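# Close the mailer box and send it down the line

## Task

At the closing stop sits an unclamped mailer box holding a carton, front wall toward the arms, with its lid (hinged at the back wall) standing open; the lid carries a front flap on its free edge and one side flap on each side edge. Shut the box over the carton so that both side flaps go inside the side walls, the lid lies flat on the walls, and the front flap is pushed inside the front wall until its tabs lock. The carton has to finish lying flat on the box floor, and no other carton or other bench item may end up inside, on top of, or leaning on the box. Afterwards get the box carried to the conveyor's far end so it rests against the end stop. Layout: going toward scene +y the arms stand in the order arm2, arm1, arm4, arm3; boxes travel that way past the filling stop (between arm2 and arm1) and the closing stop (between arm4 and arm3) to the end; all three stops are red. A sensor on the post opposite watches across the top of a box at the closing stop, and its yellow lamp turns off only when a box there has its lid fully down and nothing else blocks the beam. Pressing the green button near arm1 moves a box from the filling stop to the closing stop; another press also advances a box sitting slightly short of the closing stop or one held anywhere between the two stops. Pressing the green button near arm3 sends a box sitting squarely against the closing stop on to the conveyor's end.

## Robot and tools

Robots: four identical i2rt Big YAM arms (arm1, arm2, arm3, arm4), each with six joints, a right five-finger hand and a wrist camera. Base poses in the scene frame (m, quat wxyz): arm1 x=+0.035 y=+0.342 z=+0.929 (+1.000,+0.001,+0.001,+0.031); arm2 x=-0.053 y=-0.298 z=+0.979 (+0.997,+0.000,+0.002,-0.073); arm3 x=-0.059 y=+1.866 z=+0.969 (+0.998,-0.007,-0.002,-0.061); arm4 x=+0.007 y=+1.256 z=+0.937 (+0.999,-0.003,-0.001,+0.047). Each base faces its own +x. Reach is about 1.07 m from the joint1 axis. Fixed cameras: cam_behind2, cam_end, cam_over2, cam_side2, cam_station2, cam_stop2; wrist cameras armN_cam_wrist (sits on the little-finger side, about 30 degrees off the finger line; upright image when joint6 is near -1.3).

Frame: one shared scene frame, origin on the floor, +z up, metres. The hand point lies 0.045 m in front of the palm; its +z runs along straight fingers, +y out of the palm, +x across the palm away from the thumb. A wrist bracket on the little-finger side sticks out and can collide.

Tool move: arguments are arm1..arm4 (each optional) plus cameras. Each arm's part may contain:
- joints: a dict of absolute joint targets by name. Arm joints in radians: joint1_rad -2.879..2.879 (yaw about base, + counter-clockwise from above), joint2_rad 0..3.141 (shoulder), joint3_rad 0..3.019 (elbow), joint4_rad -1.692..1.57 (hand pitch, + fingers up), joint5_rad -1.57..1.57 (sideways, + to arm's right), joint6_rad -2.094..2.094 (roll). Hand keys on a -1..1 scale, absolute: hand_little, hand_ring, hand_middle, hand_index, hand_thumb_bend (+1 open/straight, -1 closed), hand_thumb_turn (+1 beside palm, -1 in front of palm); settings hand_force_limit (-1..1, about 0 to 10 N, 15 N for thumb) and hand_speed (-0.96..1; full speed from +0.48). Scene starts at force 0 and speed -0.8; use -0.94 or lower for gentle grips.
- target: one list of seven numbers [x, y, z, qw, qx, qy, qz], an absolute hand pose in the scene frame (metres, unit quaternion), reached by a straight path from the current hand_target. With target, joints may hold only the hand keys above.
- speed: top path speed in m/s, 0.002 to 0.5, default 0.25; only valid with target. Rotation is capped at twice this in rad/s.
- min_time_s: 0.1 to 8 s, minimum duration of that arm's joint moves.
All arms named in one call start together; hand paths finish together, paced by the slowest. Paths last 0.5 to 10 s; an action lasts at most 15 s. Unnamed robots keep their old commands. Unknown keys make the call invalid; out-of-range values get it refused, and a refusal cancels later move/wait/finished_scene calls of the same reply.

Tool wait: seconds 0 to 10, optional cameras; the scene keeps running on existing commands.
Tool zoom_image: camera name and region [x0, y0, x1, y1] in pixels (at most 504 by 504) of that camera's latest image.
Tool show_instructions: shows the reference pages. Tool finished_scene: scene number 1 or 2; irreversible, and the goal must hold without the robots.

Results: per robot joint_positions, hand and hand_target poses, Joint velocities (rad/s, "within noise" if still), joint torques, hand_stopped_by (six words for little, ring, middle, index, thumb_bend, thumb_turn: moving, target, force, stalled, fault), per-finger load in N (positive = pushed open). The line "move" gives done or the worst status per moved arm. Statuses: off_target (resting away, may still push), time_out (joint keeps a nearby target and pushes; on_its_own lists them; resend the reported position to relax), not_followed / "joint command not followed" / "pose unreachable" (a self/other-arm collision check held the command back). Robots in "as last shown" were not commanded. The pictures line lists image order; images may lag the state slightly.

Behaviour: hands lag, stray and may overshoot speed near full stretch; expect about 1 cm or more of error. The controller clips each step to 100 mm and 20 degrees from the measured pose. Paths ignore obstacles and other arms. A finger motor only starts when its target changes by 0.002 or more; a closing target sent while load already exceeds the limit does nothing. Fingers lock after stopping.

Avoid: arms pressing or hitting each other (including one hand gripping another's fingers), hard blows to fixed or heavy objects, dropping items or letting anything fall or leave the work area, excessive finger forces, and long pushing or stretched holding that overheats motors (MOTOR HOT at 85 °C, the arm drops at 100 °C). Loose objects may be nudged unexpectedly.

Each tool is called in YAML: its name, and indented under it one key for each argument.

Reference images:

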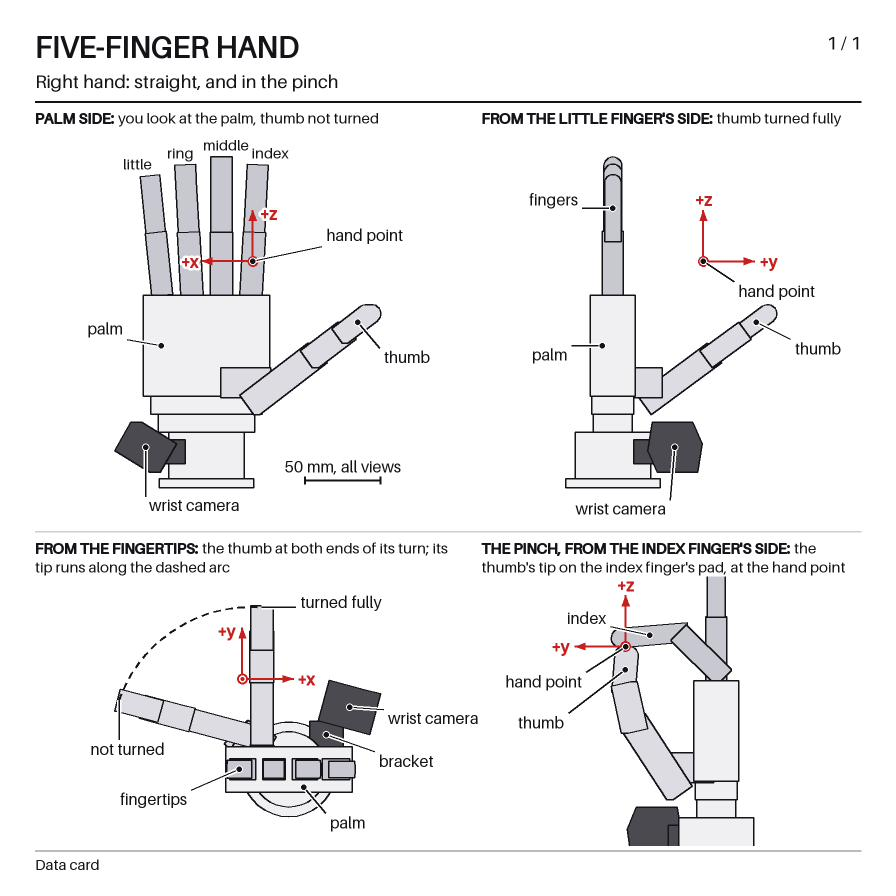

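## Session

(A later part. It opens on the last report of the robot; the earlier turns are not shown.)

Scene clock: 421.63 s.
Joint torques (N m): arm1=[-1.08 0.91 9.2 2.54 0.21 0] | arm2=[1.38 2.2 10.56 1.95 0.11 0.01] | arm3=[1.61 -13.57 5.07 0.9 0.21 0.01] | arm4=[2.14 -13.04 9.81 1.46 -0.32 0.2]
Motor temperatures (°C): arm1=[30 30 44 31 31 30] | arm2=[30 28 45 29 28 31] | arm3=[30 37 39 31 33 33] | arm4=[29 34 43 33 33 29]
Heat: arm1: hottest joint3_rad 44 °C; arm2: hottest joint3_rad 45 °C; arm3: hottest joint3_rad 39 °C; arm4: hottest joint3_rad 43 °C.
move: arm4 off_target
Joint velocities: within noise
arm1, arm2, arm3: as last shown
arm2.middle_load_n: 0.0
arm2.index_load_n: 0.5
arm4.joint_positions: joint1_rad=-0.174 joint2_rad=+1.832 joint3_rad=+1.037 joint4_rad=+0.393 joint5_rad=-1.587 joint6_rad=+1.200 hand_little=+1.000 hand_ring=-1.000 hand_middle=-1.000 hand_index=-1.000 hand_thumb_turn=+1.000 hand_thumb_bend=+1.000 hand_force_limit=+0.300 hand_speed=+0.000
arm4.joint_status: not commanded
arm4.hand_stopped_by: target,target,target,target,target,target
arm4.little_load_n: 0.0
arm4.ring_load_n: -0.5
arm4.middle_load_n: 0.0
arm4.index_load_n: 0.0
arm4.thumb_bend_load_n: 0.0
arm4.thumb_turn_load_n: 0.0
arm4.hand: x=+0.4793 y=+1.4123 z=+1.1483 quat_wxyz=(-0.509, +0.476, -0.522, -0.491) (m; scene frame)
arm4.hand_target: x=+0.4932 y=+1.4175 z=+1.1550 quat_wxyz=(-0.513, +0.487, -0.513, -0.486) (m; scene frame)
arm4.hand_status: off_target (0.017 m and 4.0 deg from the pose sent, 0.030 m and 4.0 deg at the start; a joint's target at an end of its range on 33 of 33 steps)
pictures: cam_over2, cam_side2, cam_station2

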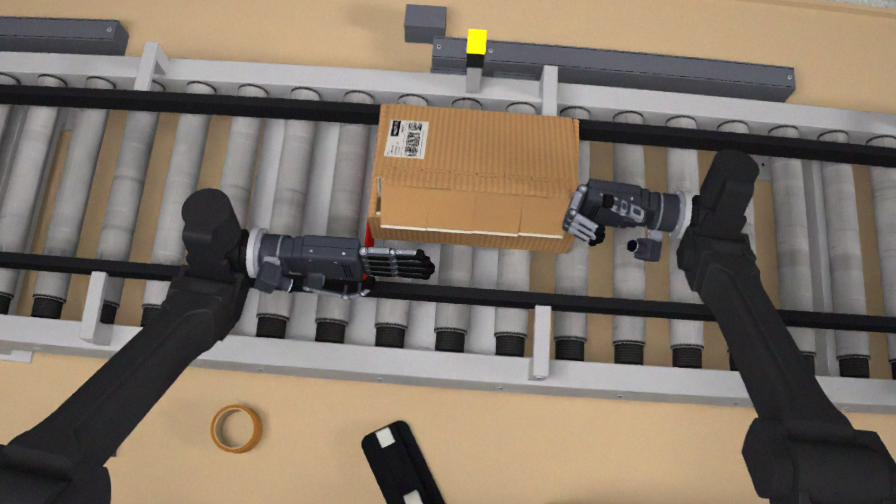

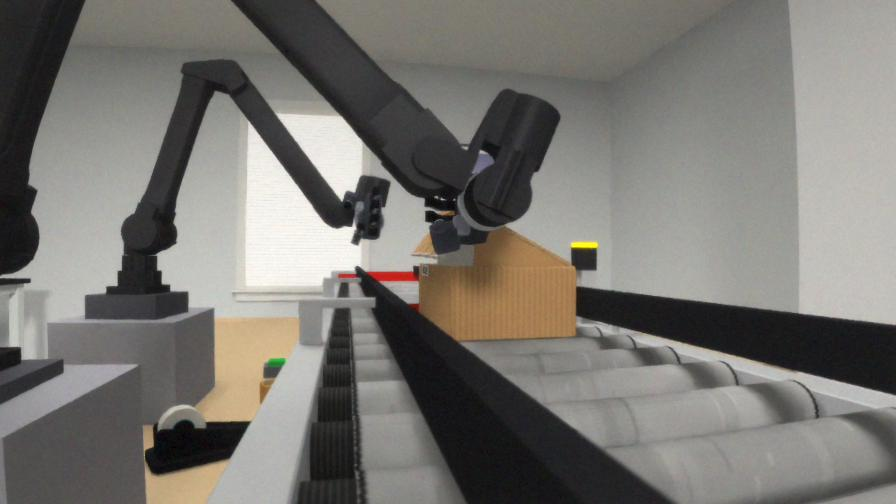

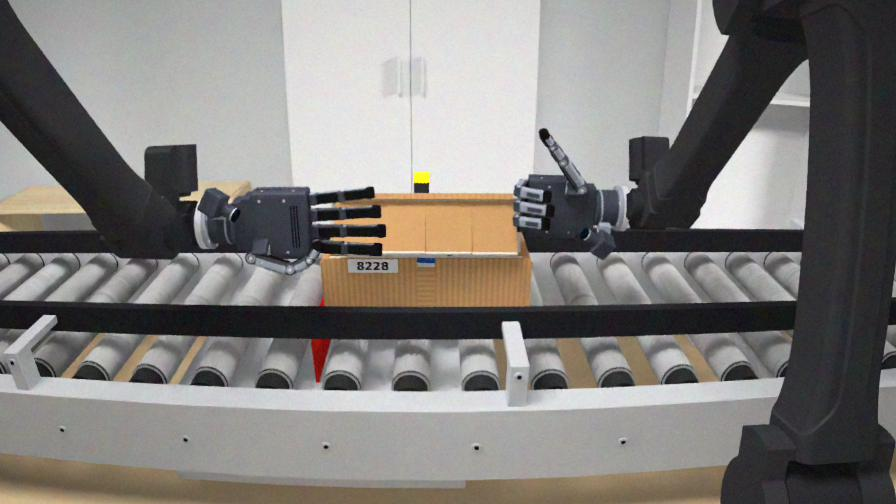

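move:
  arm4: {"target": [0.490, 1.417, 1.190, 0.5, -0.5, 0.5, 0.5], "speed": 0.06}
  cameras: ["cam_side2","cam_over2","cam_station2","cam_stop2"]

zoom_image:
  camera: "cam_over2"
  region: [350, 80, 610, 280]

zoom_image:
  camera: "cam_side2"
  region: [330, 160, 590, 320]

zoom_image:
  camera: "cam_station2"
  region: [300, 150, 560, 320]

Scene clock: 423.60 s.
Joint torques (N m): arm1=[-1.03 0.85 9.2 2.54 0.21 0] | arm2=[1.44 2.08 10.54 1.91 0.11 -0.01] | arm3=[1.49 -13.51 5.11 0.94 0.22 0.02] | arm4=[1.67 -16.09 10.06 1.55 -0.28 0.25]
Motor temperatures (°C): arm1=[30 30 44 31 31 30] | arm2=[30 28 45 29 28 31] | arm3=[30 37 39 31 33 33] | arm4=[29 34 43 33 33 29]
Heat: arm1: hottest joint3_rad 44 °C; arm2: hottest joint3_rad 45 °C; arm3: hottest joint3_rad 39 °C; arm4: hottest joint3_rad 43 °C.
move: arm4 off_target
Joint velocities: within noise
arm1, arm2, arm3: as last shown
arm2.index_load_n: 0.0
arm4.joint_positions: joint1_rad=-0.172 joint2_rad=+1.801 joint3_rad=+1.037 joint4_rad=+0.384 joint5_rad=-1.587 joint6_rad=+1.260 hand_little=+1.000 hand_ring=-1.000 hand_middle=-1.000 hand_index=-1.000 hand_thumb_turn=+1.000 hand_thumb_bend=+1.000 hand_force_limit=+0.300 hand_speed=+0.000
arm4.joint_status: not commanded
arm4.hand_stopped_by: target,target,target,target,target,target
arm4.little_load_n: 0.0
arm4.ring_load_n: 0.0
arm4.middle_load_n: 0.0
arm4.index_load_n: 0.0
arm4.thumb_bend_load_n: 0.0
arm4.thumb_turn_load_n: 0.0
arm4.hand: x=+0.4784 y=+1.4134 z=+1.1649 quat_wxyz=(-0.499, +0.466, -0.531, -0.501) (m; scene frame)
arm4.hand_target: x=+0.4885 y=+1.4173 z=+1.1900 quat_wxyz=(-0.513, +0.487, -0.514, -0.486) (m; scene frame)
arm4.hand_status: off_target (0.028 m and 5.2 deg from the pose sent, 0.043 m and 4.1 deg at the start; a joint's target at an end of its range on 43 of 43 steps)
pictures: cam_over2, cam_side2, cam_station2, cam_stop2

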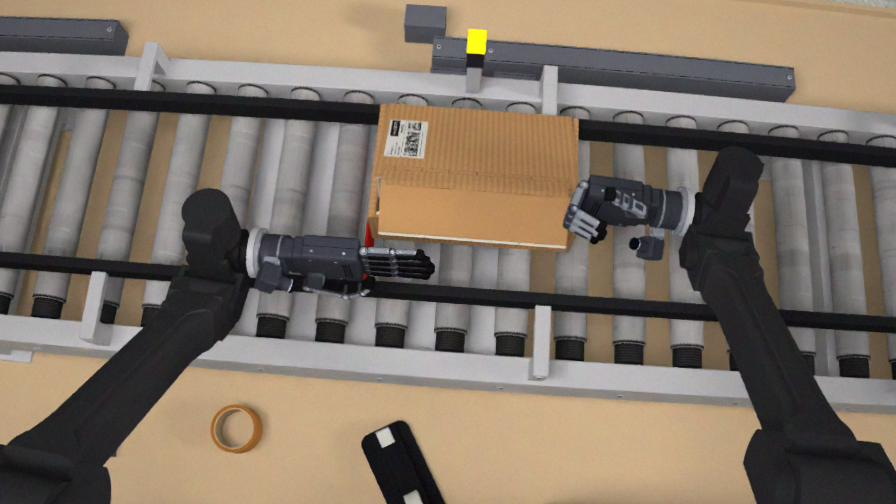

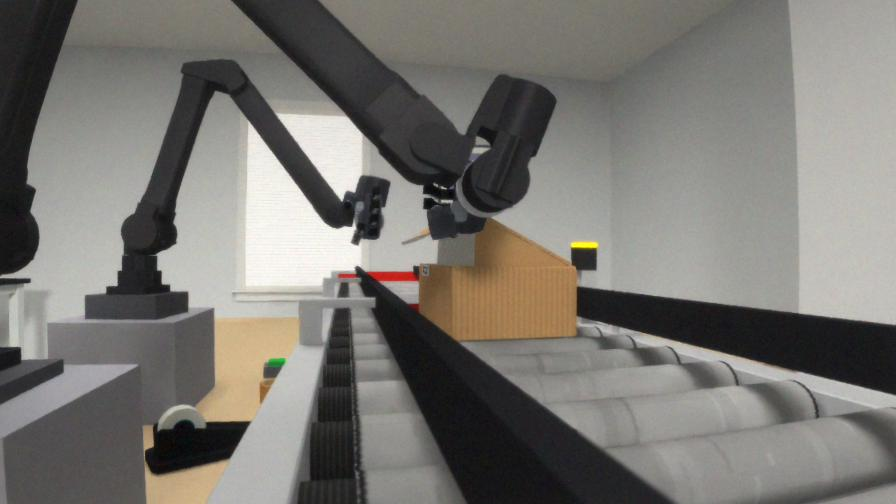

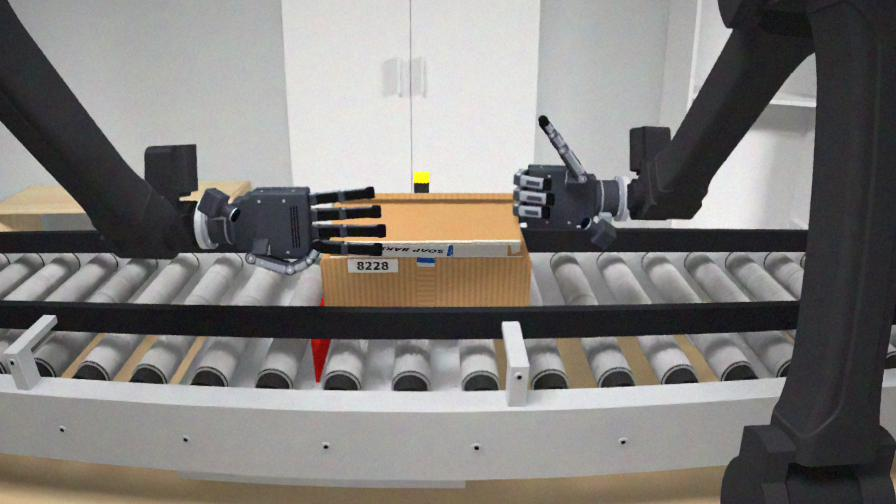

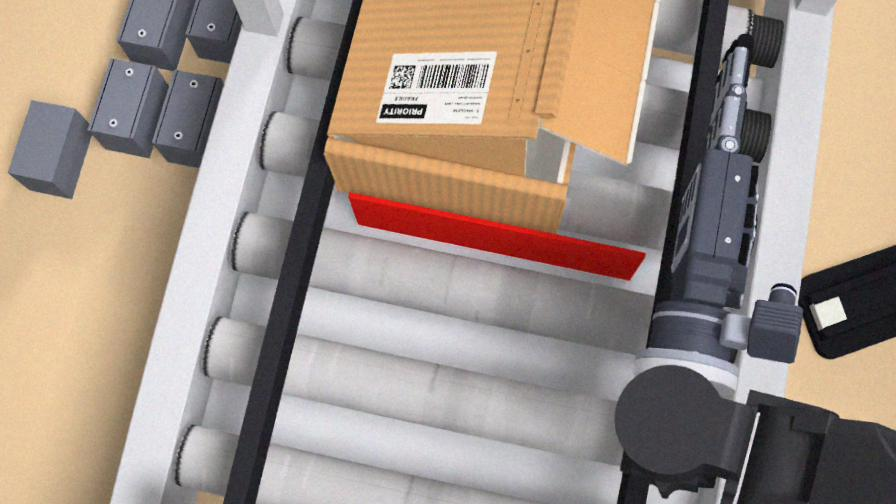

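Scaled by 1.938 from the camera's 896x504 image, which has a finer 1280x720 frame.

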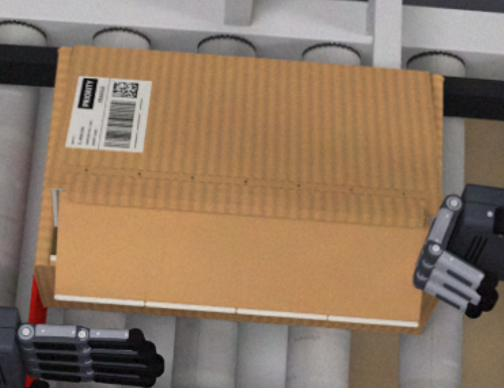

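Scaled by 1.938 from the camera's 896x504 image, which has a finer 1280x720 frame.

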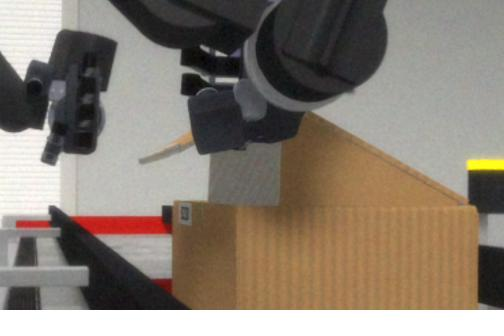

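Scaled by 1.938 from the camera's 896x504 image, which has a finer 1280x720 frame.

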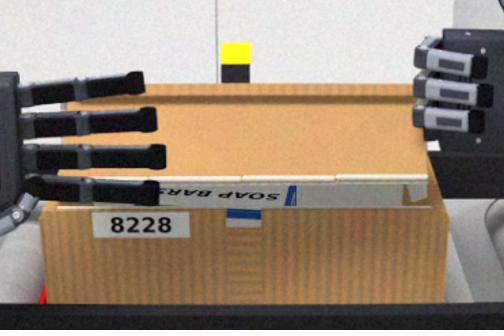

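move:
  arm4: {"target": [0.490, 1.417, 1.215, 0.5, -0.5, 0.5, 0.5], "speed": 0.06}
  cameras: ["cam_side2","cam_over2","cam_station2","cam_stop2"]

zoom_image:
  camera: "cam_stop2"
  region: [320, 0, 680, 250]

zoom_image:
  camera: "cam_side2"
  region: [330, 160, 590, 320]

zoom_image:
  camera: "cam_station2"
  region: [300, 150, 560, 320]

Scene clock: 425.57 s.
Joint torques (N m): arm1=[-1.03 0.85 9.2 2.51 0.21 0] | arm2=[1.44 2.2 10.59 1.94 0.12 -0.01] | arm3=[1.49 -13.51 5.04 0.95 0.21 0.01] | arm4=[1.9 -16.56 10.26 1.44 -0.3 0.2]
Motor temperatures (°C): arm1=[30 30 44 31 31 30] | arm2=[30 28 45 29 28 31] | arm3=[30 37 39 31 33 33] | arm4=[29 34 43 33 33 29]
Heat: arm1: hottest joint3_rad 44 °C; arm2: hottest joint3_rad 45 °C; arm3: hottest joint3_rad 39 °C; arm4: hottest joint3_rad 43 °C.
move: arm4 off_target
Joint velocities: within noise
arm1, arm2, arm3: as last shown
arm4.joint_positions: joint1_rad=-0.171 joint2_rad=+1.769 joint3_rad=+1.052 joint4_rad=+0.379 joint5_rad=-1.585 joint6_rad=+1.306 hand_little=+1.000 hand_ring=-1.000 hand_middle=-1.000 hand_index=-1.000 hand_thumb_turn=+1.000 hand_thumb_bend=+1.000 hand_force_limit=+0.300 hand_speed=+0.000
arm4.joint_status: not commanded
arm4.hand_stopped_by: target,target,target,target,target,target
arm4.little_load_n: 0.0
arm4.ring_load_n: 0.0
arm4.middle_load_n: -0.5
arm4.index_load_n: 0.0
arm4.thumb_bend_load_n: 0.0
arm4.thumb_turn_load_n: 0.0
arm4.hand: x=+0.4804 y=+1.4139 z=+1.1860 quat_wxyz=(-0.498, +0.466, -0.532, -0.501) (m; scene frame)
arm4.hand_target: x=+0.4882 y=+1.4173 z=+1.2148 quat_wxyz=(-0.513, +0.487, -0.514, -0.486) (m; scene frame)
arm4.hand_status: off_target (0.031 m and 5.4 deg from the pose sent, 0.052 m and 5.2 deg at the start; a joint's target at an end of its range on 38 of 38 steps)
pictures: cam_over2, cam_side2, cam_station2, cam_stop2

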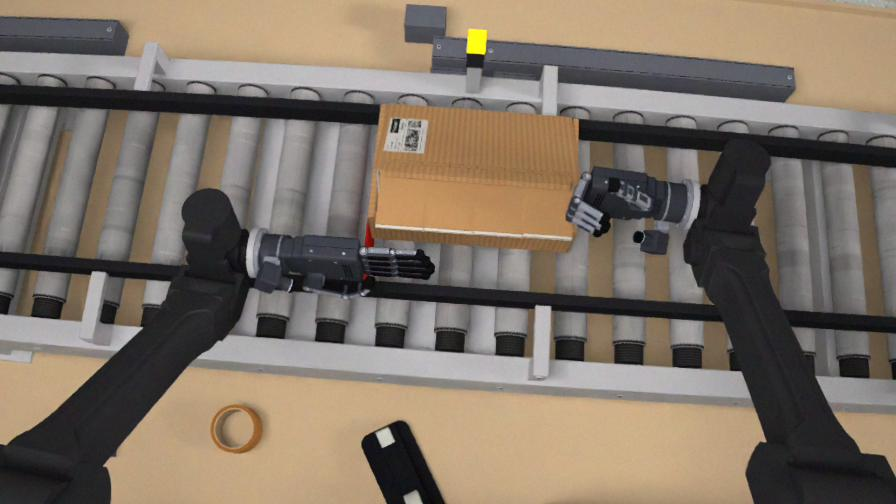

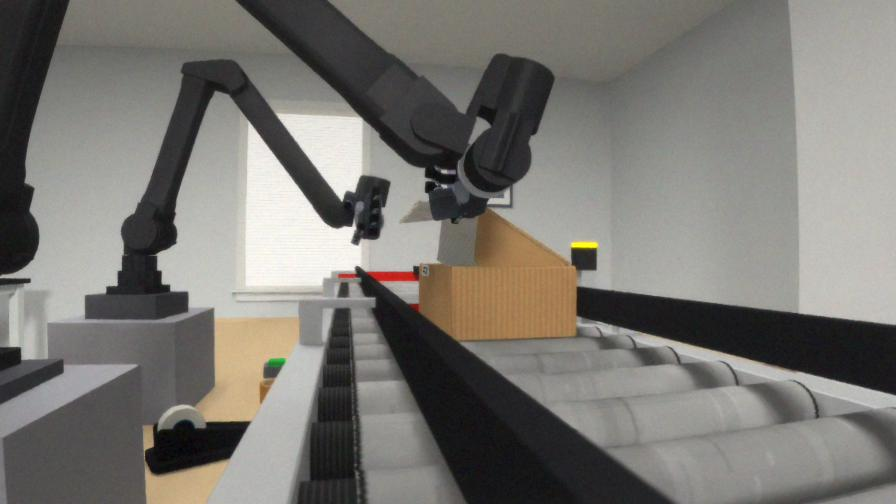

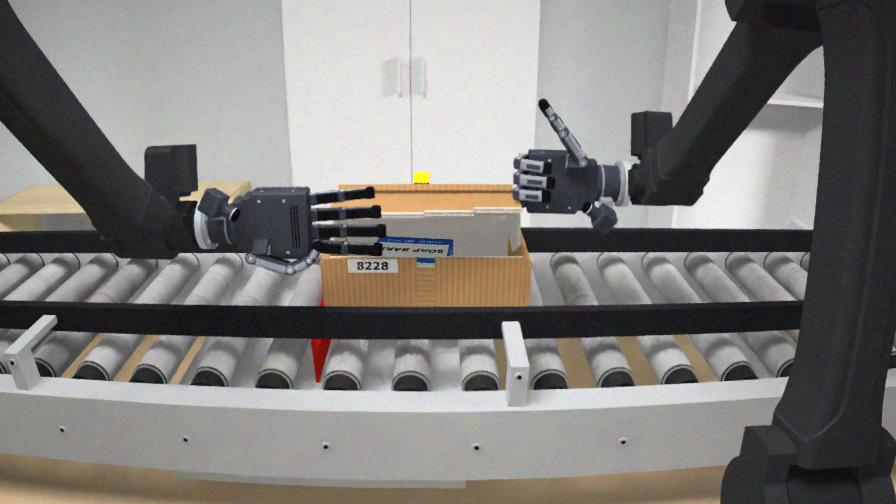

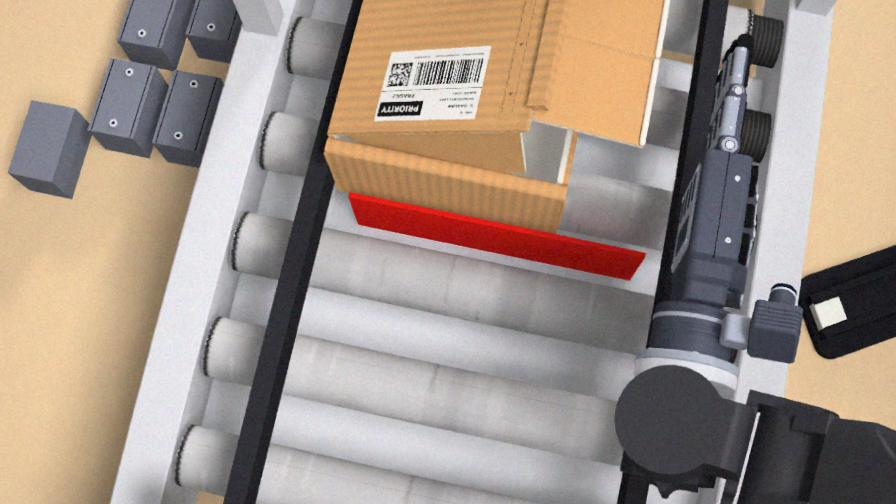

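Scaled by 1.400 from the camera's 896x504 image, which has a finer 1280x720 frame.

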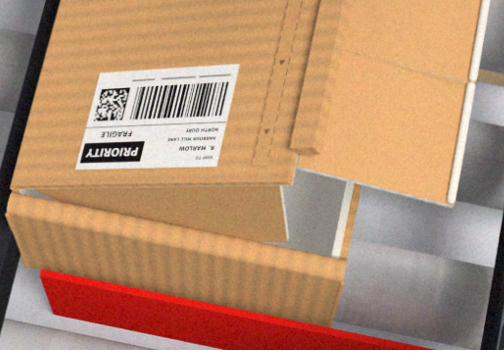

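Scaled by 1.938 from the camera's 896x504 image, which has a finer 1280x720 frame.

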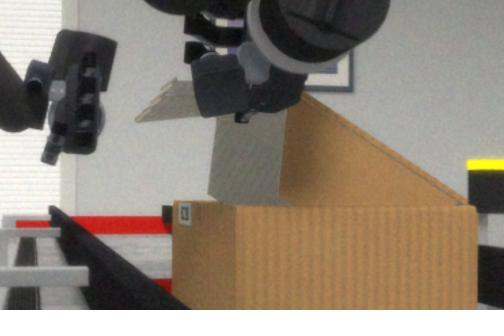

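Scaled by 1.938 from the camera's 896x504 image, which has a finer 1280x720 frame.

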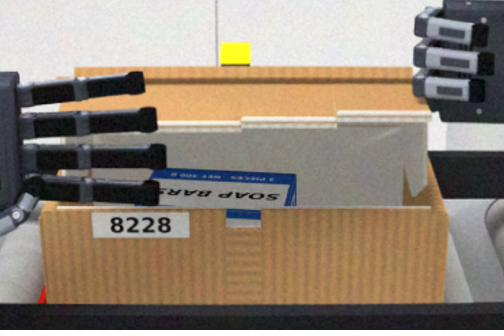

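move:
  arm4: {"target": [0.480, 1.345, 1.195, 0.5, -0.5, 0.5, 0.5], "speed": 0.12}

move:
  arm4: {"target": [0.400, 1.320, 1.230, 0.5, -0.5, 0.5, 0.5], "speed": 0.15}
  arm3: {"target": [0.350, 1.660, 1.150, 0.5, 0.5, -0.5, 0.5], "speed": 0.1}
  cameras: ["cam_side2","cam_over2","cam_station2","cam_stop2"]

zoom_image:
  camera: "cam_stop2"
  region: [320, 0, 680, 250]

zoom_image:
  camera: "cam_side2"
  region: [330, 160, 590, 320]

zoom_image:
  camera: "cam_station2"
  region: [300, 150, 560, 320]

zoom_image:
  camera: "cam_over2"
  region: [350, 80, 610, 280]

Scene clock: 427.87 s.
Joint torques (N m): arm1=[-1.03 0.91 9.21 2.54 0.21 0] | arm2=[1.38 2.43 10.61 1.88 0.12 -0.02] | arm3=[1.61 -13.33 5.12 0.94 0.21 0.02] | arm4=[1.14 -15.79 6.13 1.85 -0.28 0.11]
Motor temperatures (°C): arm1=[30 30 44 31 31 30] | arm2=[30 28 45 29 28 31] | arm3=[30 37 38 31 33 33] | arm4=[29 34 43 33 33 29]
Heat: arm1: hottest joint3_rad 44 °C; arm2: hottest joint3_rad 45 °C; arm3: hottest joint3_rad 38 °C; arm4: hottest joint3_rad 43 °C.
move: arm4 off_target
Joint velocities: within noise
arm1.joint_positions: joint1_rad=-0.032 joint2_rad=+0.646 joint3_rad=+1.328 joint4_rad=-1.360 joint5_rad=+0.140 joint6_rad=-1.155 hand_little=+1.000 hand_ring=+1.000 hand_middle=+1.000 hand_index=+1.000 hand_thumb_turn=+1.000 hand_thumb_bend=+1.000 hand_force_limit=+0.000 hand_speed=-0.800
arm1.joint_status: not commanded
arm1.hand_stopped_by: target,target,target,target,target,target
arm1.little_load_n: 0.0
arm1.ring_load_n: 0.0
arm1.middle_load_n: 0.0
arm1.index_load_n: 0.0
arm1.thumb_bend_load_n: 0.0
arm1.thumb_turn_load_n: 0.5
arm1.hand: x=+0.2644 y=+0.2774 z=+1.3774 quat_wxyz=(-0.035, +0.878, -0.203, +0.433) (m; scene frame)
arm1.hand_target: x=+0.2640 y=+0.2774 z=+1.3855 quat_wxyz=(-0.037, +0.873, -0.203, +0.441) (m; scene frame)
arm1.hand_status: not commanded
arm2.joint_positions: joint1_rad=+0.199 joint2_rad=+0.614 joint3_rad=+1.377 joint4_rad=-1.233 joint5_rad=+0.174 joint6_rad=-1.171 hand_little=+1.000 hand_ring=+1.000 hand_middle=+1.000 hand_index=+1.000 hand_thumb_turn=+1.000 hand_thumb_bend=+1.000 hand_force_limit=+0.000 hand_speed=-0.800
arm2.joint_status: not commanded
arm2.hand_stopped_by: target,target,target,target,target,target
arm2.little_load_n: 0.0
arm2.ring_load_n: 0.0
arm2.middle_load_n: 0.0
arm2.index_load_n: 0.0
arm2.thumb_bend_load_n: 0.0
arm2.thumb_turn_load_n: 0.0
arm2.hand: x=+0.1875 y=-0.3623 z=+1.4826 quat_wxyz=(-0.044, +0.830, -0.192, +0.522) (m; scene frame)
arm2.hand_target: x=+0.1859 y=-0.3624 z=+1.4940 quat_wxyz=(-0.047, +0.823, -0.191, +0.533) (m; scene frame)
arm2.hand_status: not commanded
arm3: as last shown
arm3.thumb_bend_load_n: 0.5
arm4.joint_positions: joint1_rad=-0.318 joint2_rad=+1.739 joint3_rad=+1.012 joint4_rad=+0.412 joint5_rad=-1.585 joint6_rad=+1.296 hand_little=+1.000 hand_ring=-1.000 hand_middle=-1.000 hand_index=-1.000 hand_thumb_turn=+1.000 hand_thumb_bend=+1.000 hand_force_limit=+0.300 hand_speed=+0.000
arm4.joint_status: not commanded
arm4.hand_stopped_by: target,target,target,target,target,target
arm4.little_load_n: 0.0
arm4.ring_load_n: 0.5
arm4.middle_load_n: 0.0
arm4.index_load_n: 0.0
arm4.thumb_bend_load_n: 0.0
arm4.thumb_turn_load_n: 0.0
arm4.hand: x=+0.4848 y=+1.3455 z=+1.1872 quat_wxyz=(-0.542, +0.435, -0.558, -0.454) (m; scene frame)
arm4.hand_target: x=+0.4803 y=+1.3457 z=+1.1948 quat_wxyz=(-0.550, +0.444, -0.550, -0.444) (m; scene frame)
arm4.hand_status: off_target (0.009 m and 12.3 deg from the pose sent, 0.069 m and 5.4 deg at the start; a joint's target at an end of its range on 40 of 40 steps)
pictures: none

Scene clock: 429.60 s.
Joint torques (N m): arm1=[-1.03 0.85 9.2 2.55 0.21 0] | arm2=[1.49 2.32 10.55 1.92 0.11 -0.02] | arm3=[1.49 -12.34 5.56 0.44 0.21 0] | arm4=[0.73 -10.58 6.35 1.22 -0.24 0.18]
Motor temperatures (°C): arm1=[30 30 44 31 31 30] | arm2=[30 28 45 29 28 31] | arm3=[30 37 38 31 33 33] | arm4=[29 34 43 33 33 29]
Heat: arm1: hottest joint3_rad 44 °C; arm2: hottest joint3_rad 45 °C; arm3: hottest joint3_rad 38 °C; arm4: hottest joint3_rad 43 °C.
move: arm3 done; arm4 off_target
Joint velocities: within noise
arm1, arm2: as last shown
arm1.thumb_turn_load_n: 0.0
arm3.joint_positions: joint1_rad=+0.083 joint2_rad=+1.706 joint3_rad=+0.880 joint4_rad=+0.647 joint5_rad=+1.538 joint6_rad=-1.417 hand_little=+1.000 hand_ring=+1.000 hand_middle=+1.000 hand_index=+1.000 hand_thumb_turn=+1.000 hand_thumb_bend=-0.900 hand_force_limit=+0.300 hand_speed=+0.000
arm3.joint_status: not commanded
arm3.hand_stopped_by: target,target,target,target,target,target
arm3.little_load_n: 0.0
arm3.ring_load_n: 0.0
arm3.middle_load_n: 0.0
arm3.index_load_n: 0.0
arm3.thumb_bend_load_n: 0.0
arm3.thumb_turn_load_n: 0.0
arm3.hand: x=+0.3505 y=+1.6557 z=+1.1447 quat_wxyz=(+0.509, +0.502, -0.494, +0.495) (m; scene frame)
arm3.hand_target: x=+0.3500 y=+1.6599 z=+1.1500 quat_wxyz=(+0.502, +0.498, -0.498, +0.502) (m; scene frame)
arm3.hand_status: done (0.007 m and 1.4 deg from the pose sent, 0.058 m and 1.9 deg at the start)
arm4.joint_positions: joint1_rad=-0.431 joint2_rad=+1.454 joint3_rad=+0.782 joint4_rad=+0.412 joint5_rad=-1.585 joint6_rad=+1.311 hand_little=+1.000 hand_ring=-1.000 hand_middle=-1.000 hand_index=-1.000 hand_thumb_turn=+1.000 hand_thumb_bend=+1.000 hand_force_limit=+0.300 hand_speed=+0.000
arm4.joint_status: not commanded
arm4.hand_stopped_by: target,target,target,target,target,target
arm4.little_load_n: 0.0
arm4.ring_load_n: 0.0
arm4.middle_load_n: 0.0
arm4.index_load_n: 0.0
arm4.thumb_bend_load_n: 0.0
arm4.thumb_turn_load_n: 0.0
arm4.hand: x=+0.4032 y=+1.3225 z=+1.2265 quat_wxyz=(-0.575, +0.414, -0.573, -0.412) (m; scene frame)
arm4.hand_target: x=+0.4004 y=+1.3210 z=+1.2299 quat_wxyz=(-0.575, +0.412, -0.575, -0.411) (m; scene frame)
arm4.hand_status: off_target (0.005 m and 18.5 deg from the pose sent, 0.098 m and 12.3 deg at the start; a joint's target at an end of its range on 52 of 52 steps)
pictures: cam_over2, cam_side2, cam_station2, cam_stop2

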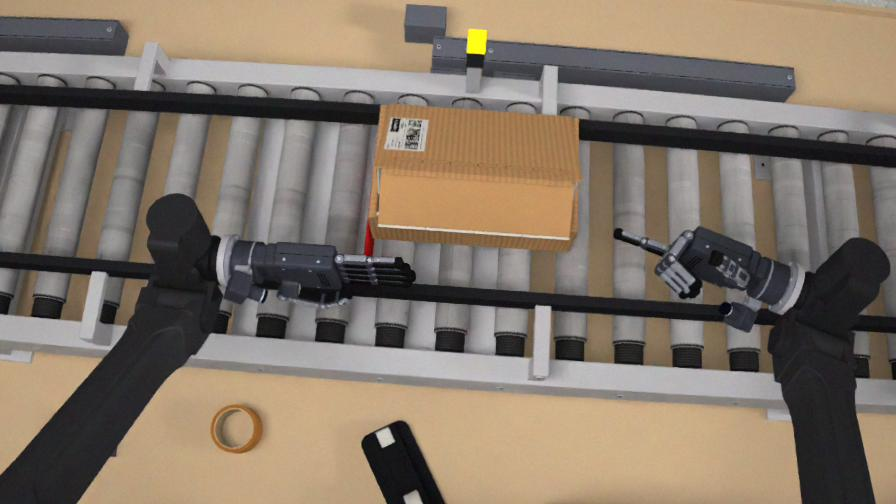

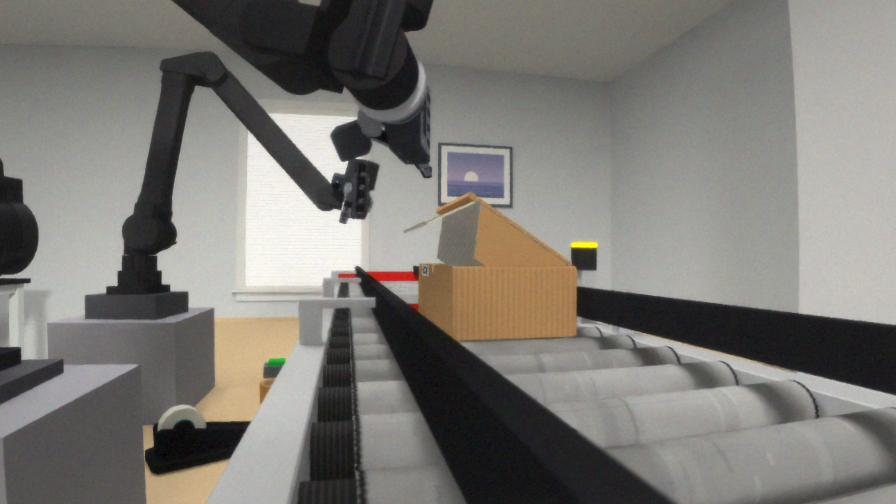

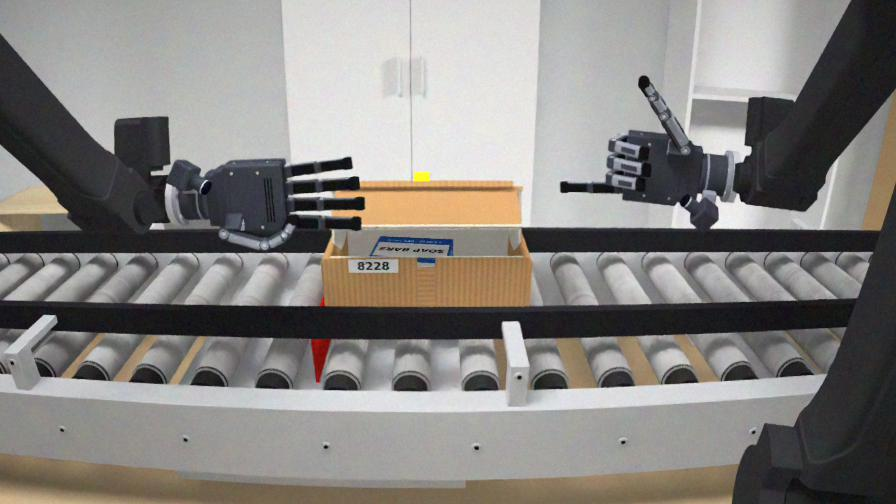

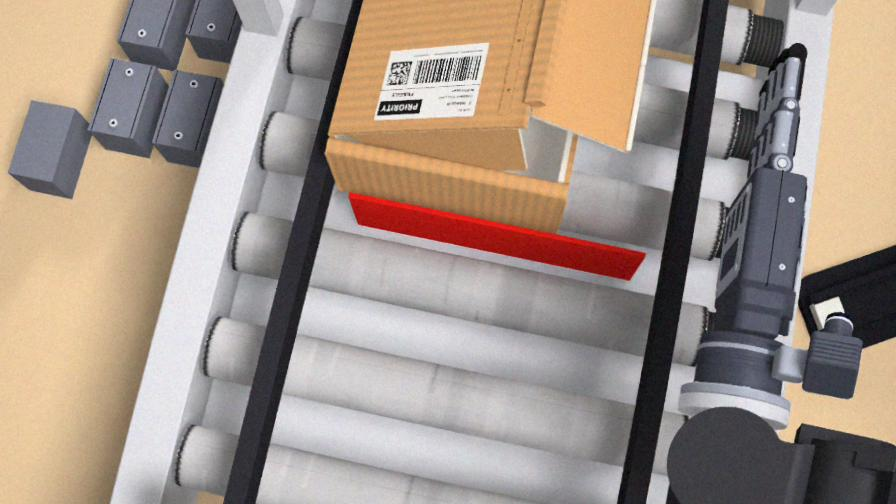

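Scaled by 1.400 from the camera's 896x504 image, which has a finer 1280x720 frame.

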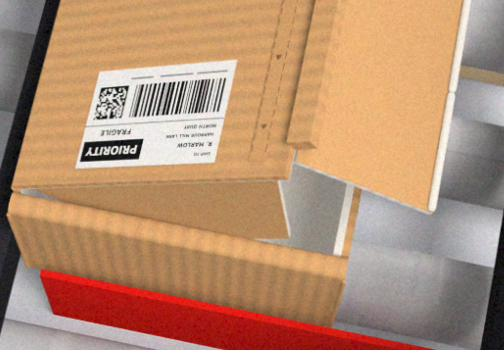

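Scaled by 1.938 from the camera's 896x504 image, which has a finer 1280x720 frame.

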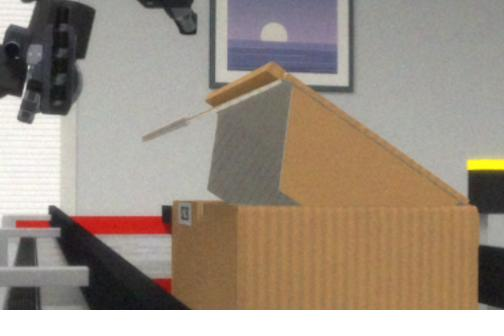

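Scaled by 1.938 from the camera's 896x504 image, which has a finer 1280x720 frame.

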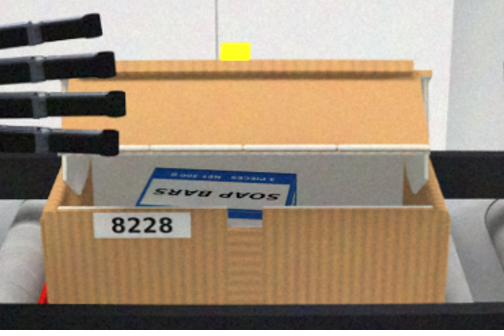

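Scaled by 1.938 from the camera's 896x504 image, which has a finer 1280x720 frame.

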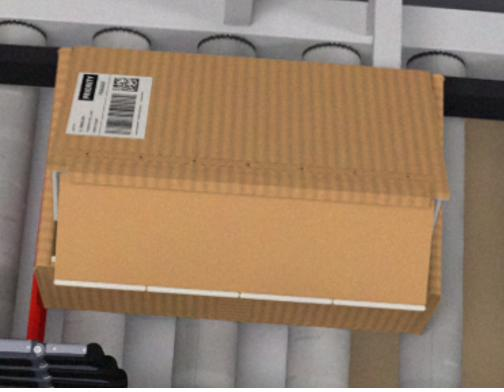

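move:
  arm4: {"target": [0.370, 1.400, 1.235, 0.5, -0.5, 0.5, 0.5], "speed": 0.2, "joints": {"hand_index": 1.0, "hand_middle": 1.0, "hand_ring": 1.0}}
  arm3: {"target": [0.370, 1.612, 1.165, 0.5, 0.5, -0.5, 0.5], "speed": 0.1}

move:
  arm4: {"target": [0.430, 1.452, 1.225, 0.5, -0.5, 0.5, 0.5], "speed": 0.12}
  arm3: {"target": [0.455, 1.600, 1.158, 0.5, 0.5, -0.5, 0.5], "speed": 0.12}
  cameras: ["cam_side2","cam_over2","cam_station2","cam_stop2"]

zoom_image:
  camera: "cam_side2"
  region: [330, 160, 590, 320]

zoom_image:
  camera: "cam_over2"
  region: [350, 80, 610, 280]

Scene clock: 432.30 s.
Joint torques (N m): arm1=[-1.03 0.97 9.2 2.52 0.21 0] | arm2=[1.26 2.2 10.55 1.95 0.12 -0.01] | arm3=[-0.09 -11.16 9.95 0.75 0.02 -0.32] | arm4=[1.49 -10.81 6.48 1.26 -0.19 0.25]
Motor temperatures (°C): arm1=[30 30 44 31 31 30] | arm2=[30 28 45 29 28 31] | arm3=[30 36 38 31 33 33] | arm4=[29 34 43 33 33 29]
Heat: arm1: hottest joint3_rad 44 °C; arm2: hottest joint3_rad 45 °C; arm3: hottest joint3_rad 38 °C; arm4: hottest joint3_rad 43 °C.
move: arm3 off_target; arm4 off_target
Joint velocities: within noise
arm1, arm2: as last shown
arm3.joint_positions: joint1_rad=+0.005 joint2_rad=+1.706 joint3_rad=+0.905 joint4_rad=+0.645 joint5_rad=+1.446 joint6_rad=-1.442 hand_little=+1.000 hand_ring=+1.000 hand_middle=+1.000 hand_index=+1.000 hand_thumb_turn=+1.000 hand_thumb_bend=-0.900 hand_force_limit=+0.300 hand_speed=+0.000
arm3.joint_status: not commanded
arm3.hand_stopped_by: target,target,target,target,target,target
arm3.little_load_n: 0.0
arm3.ring_load_n: 0.0
arm3.middle_load_n: 0.0
arm3.index_load_n: 0.0
arm3.thumb_bend_load_n: 0.0
arm3.thumb_turn_load_n: 0.0
arm3.hand: x=+0.3572 y=+1.6176 z=+1.1510 quat_wxyz=(+0.503, +0.509, -0.494, +0.494) (m; scene frame)
arm3.hand_target: x=+0.3692 y=+1.6123 z=+1.1651 quat_wxyz=(+0.500, +0.500, -0.500, +0.500) (m; scene frame)
arm3.hand_status: off_target (0.020 m and 1.5 deg from the pose sent, 0.052 m and 1.4 deg at the start)
arm4.joint_positions: joint1_rad=-0.238 joint2_rad=+1.425 joint3_rad=+0.762 joint4_rad=+0.412 joint5_rad=-1.585 joint6_rad=+1.325 hand_little=+1.000 hand_ring=+1.000 hand_middle=+1.000 hand_index=+1.000 hand_thumb_turn=+1.000 hand_thumb_bend=+1.000 hand_force_limit=+0.300 hand_speed=+0.000
arm4.joint_status: all done
arm4.hand_stopped_by: target,target,target,target,target,target
arm4.little_load_n: 0.0
arm4.ring_load_n: 0.0
arm4.middle_load_n: 0.0
arm4.index_load_n: 0.0
arm4.thumb_bend_load_n: 0.0
arm4.thumb_turn_load_n: 0.0
arm4.hand: x=+0.3746 y=+1.3986 z=+1.2300 quat_wxyz=(-0.531, +0.466, -0.532, -0.466) (m; scene frame)
arm4.hand_target: x=+0.3702 y=+1.4009 z=+1.2349 quat_wxyz=(-0.530, +0.468, -0.531, -0.467) (m; scene frame)
arm4.hand_status: off_target (0.007 m and 7.5 deg from the pose sent, 0.085 m and 18.5 deg at the start; a joint's target at an end of its range on 44 of 44 steps)
pictures: none

Scene clock: 433.80 s.
Joint torques (N m): arm1=[-1.03 0.85 9.2 2.52 0.21 0] | arm2=[1.26 2.26 10.51 1.91 0.11 -0.01] | arm3=[-0.44 -13.57 10.51 0.55 0.09 -0.28] | arm4=[1.49 -11.99 10.39 1.26 -0.19 0.23]
Motor temperatures (°C): arm1=[30 30 44 31 31 30] | arm2=[30 28 45 29 28 31] | arm3=[30 36 39 31 33 33] | arm4=[29 34 43 33 33 29]
Heat: arm1: hottest joint3_rad 44 °C; arm2: hottest joint3_rad 45 °C; arm3: hottest joint3_rad 39 °C; arm4: hottest joint3_rad 43 °C.
move: arm3 off_target; arm4 off_target
Joint velocities: within noise
arm1, arm2: as last shown
arm3.joint_positions: joint1_rad=+0.005 joint2_rad=+1.898 joint3_rad=+1.166 joint4_rad=+0.591 joint5_rad=+1.442 joint6_rad=-1.461 hand_little=+1.000 hand_ring=+1.000 hand_middle=+1.000 hand_index=+1.000 hand_thumb_turn=+1.000 hand_thumb_bend=-0.900 hand_force_limit=+0.300 hand_speed=+0.000
arm3.joint_status: not commanded
arm3.hand_stopped_by: target,target,target,target,target,target
arm3.little_load_n: 0.0
arm3.ring_load_n: 0.0
arm3.middle_load_n: 0.0
arm3.index_load_n: 0.0
arm3.thumb_bend_load_n: 0.0
arm3.thumb_turn_load_n: 0.0
arm3.hand: x=+0.4433 y=+1.6072 z=+1.1426 quat_wxyz=(+0.503, +0.510, -0.491, +0.495) (m; scene frame)
arm3.hand_target: x=+0.4541 y=+1.6003 z=+1.1581 quat_wxyz=(+0.500, +0.500, -0.500, +0.500) (m; scene frame)
arm3.hand_status: off_target (0.021 m and 1.7 deg from the pose sent, 0.100 m and 1.5 deg at the start)
arm4.joint_positions: joint1_rad=-0.097 joint2_rad=+1.601 joint3_rad=+0.913 joint4_rad=+0.412 joint5_rad=-1.572 joint6_rad=+1.325 hand_little=+1.000 hand_ring=+1.000 hand_middle=+1.000 hand_index=+1.000 hand_thumb_turn=+1.000 hand_thumb_bend=+1.000 hand_force_limit=+0.300 hand_speed=+0.000
arm4.joint_status: not commanded
arm4.hand_stopped_by: target,target,target,target,target,target
arm4.little_load_n: 0.0
arm4.ring_load_n: 0.0
arm4.middle_load_n: 0.0
arm4.index_load_n: 0.0
arm4.thumb_bend_load_n: -0.5
arm4.thumb_turn_load_n: 0.0
arm4.hand: x=+0.4153 y=+1.4496 z=+1.2134 quat_wxyz=(-0.493, +0.494, -0.509, -0.505) (m; scene frame)
arm4.hand_target: x=+0.4291 y=+1.4517 z=+1.2250 quat_wxyz=(-0.498, +0.502, -0.501, -0.499) (m; scene frame)
arm4.hand_status: off_target (0.019 m and 1.6 deg from the pose sent, 0.077 m and 7.5 deg at the start)
pictures: cam_over2, cam_side2, cam_station2, cam_stop2

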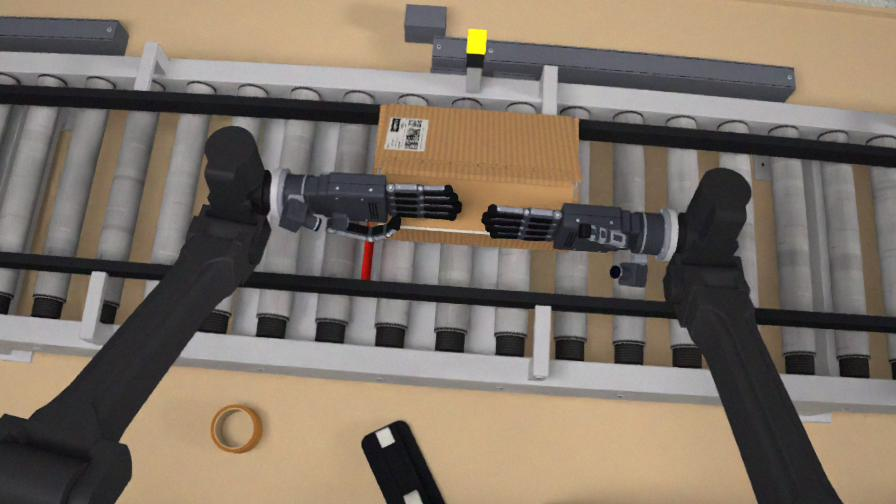

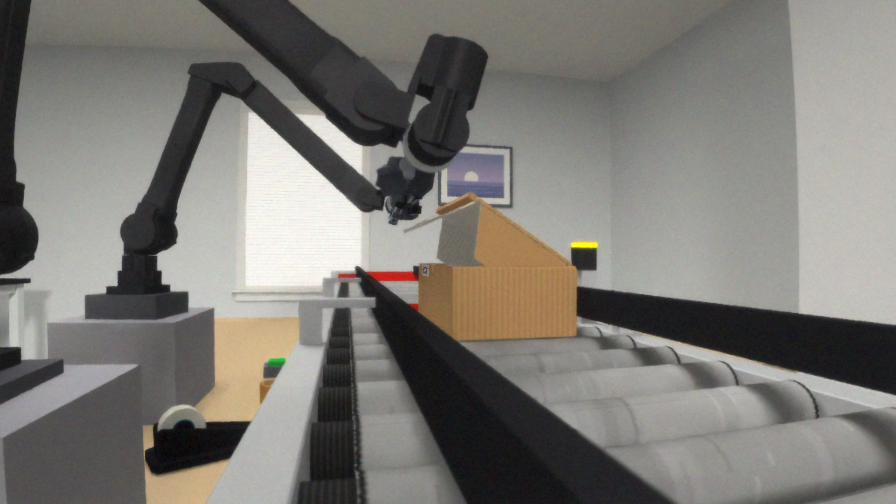

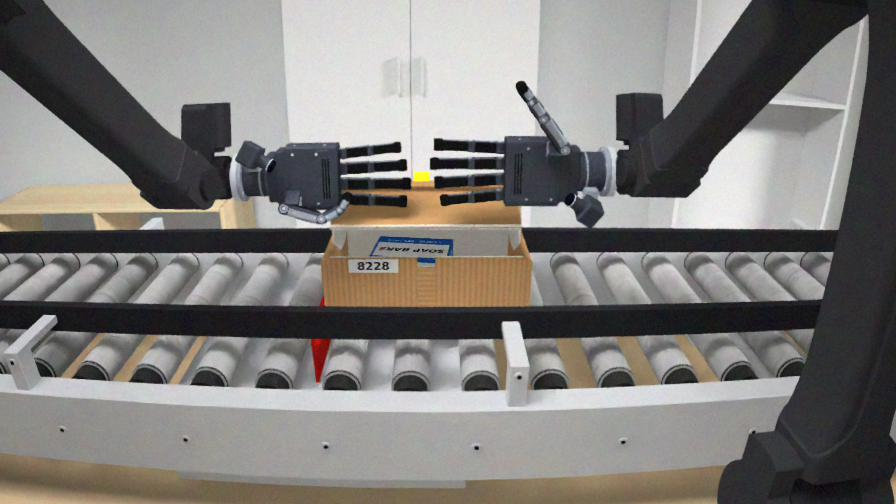

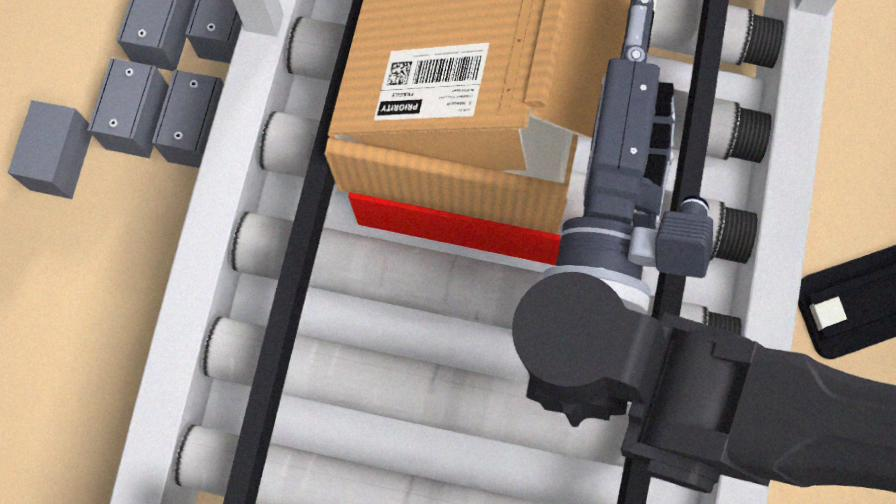

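Scaled by 1.938 from the camera's 896x504 image, which has a finer 1280x720 frame.

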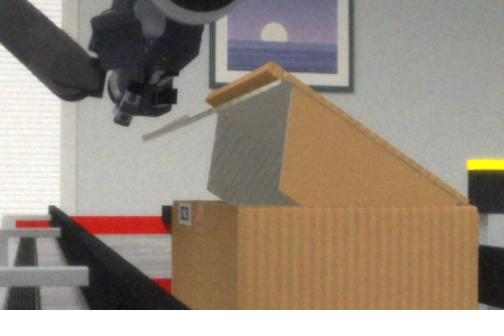

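Scaled by 1.938 from the camera's 896x504 image, which has a finer 1280x720 frame.

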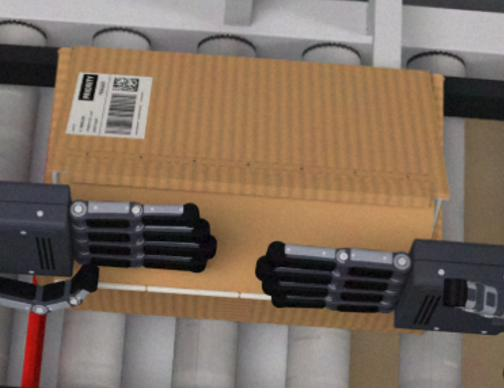

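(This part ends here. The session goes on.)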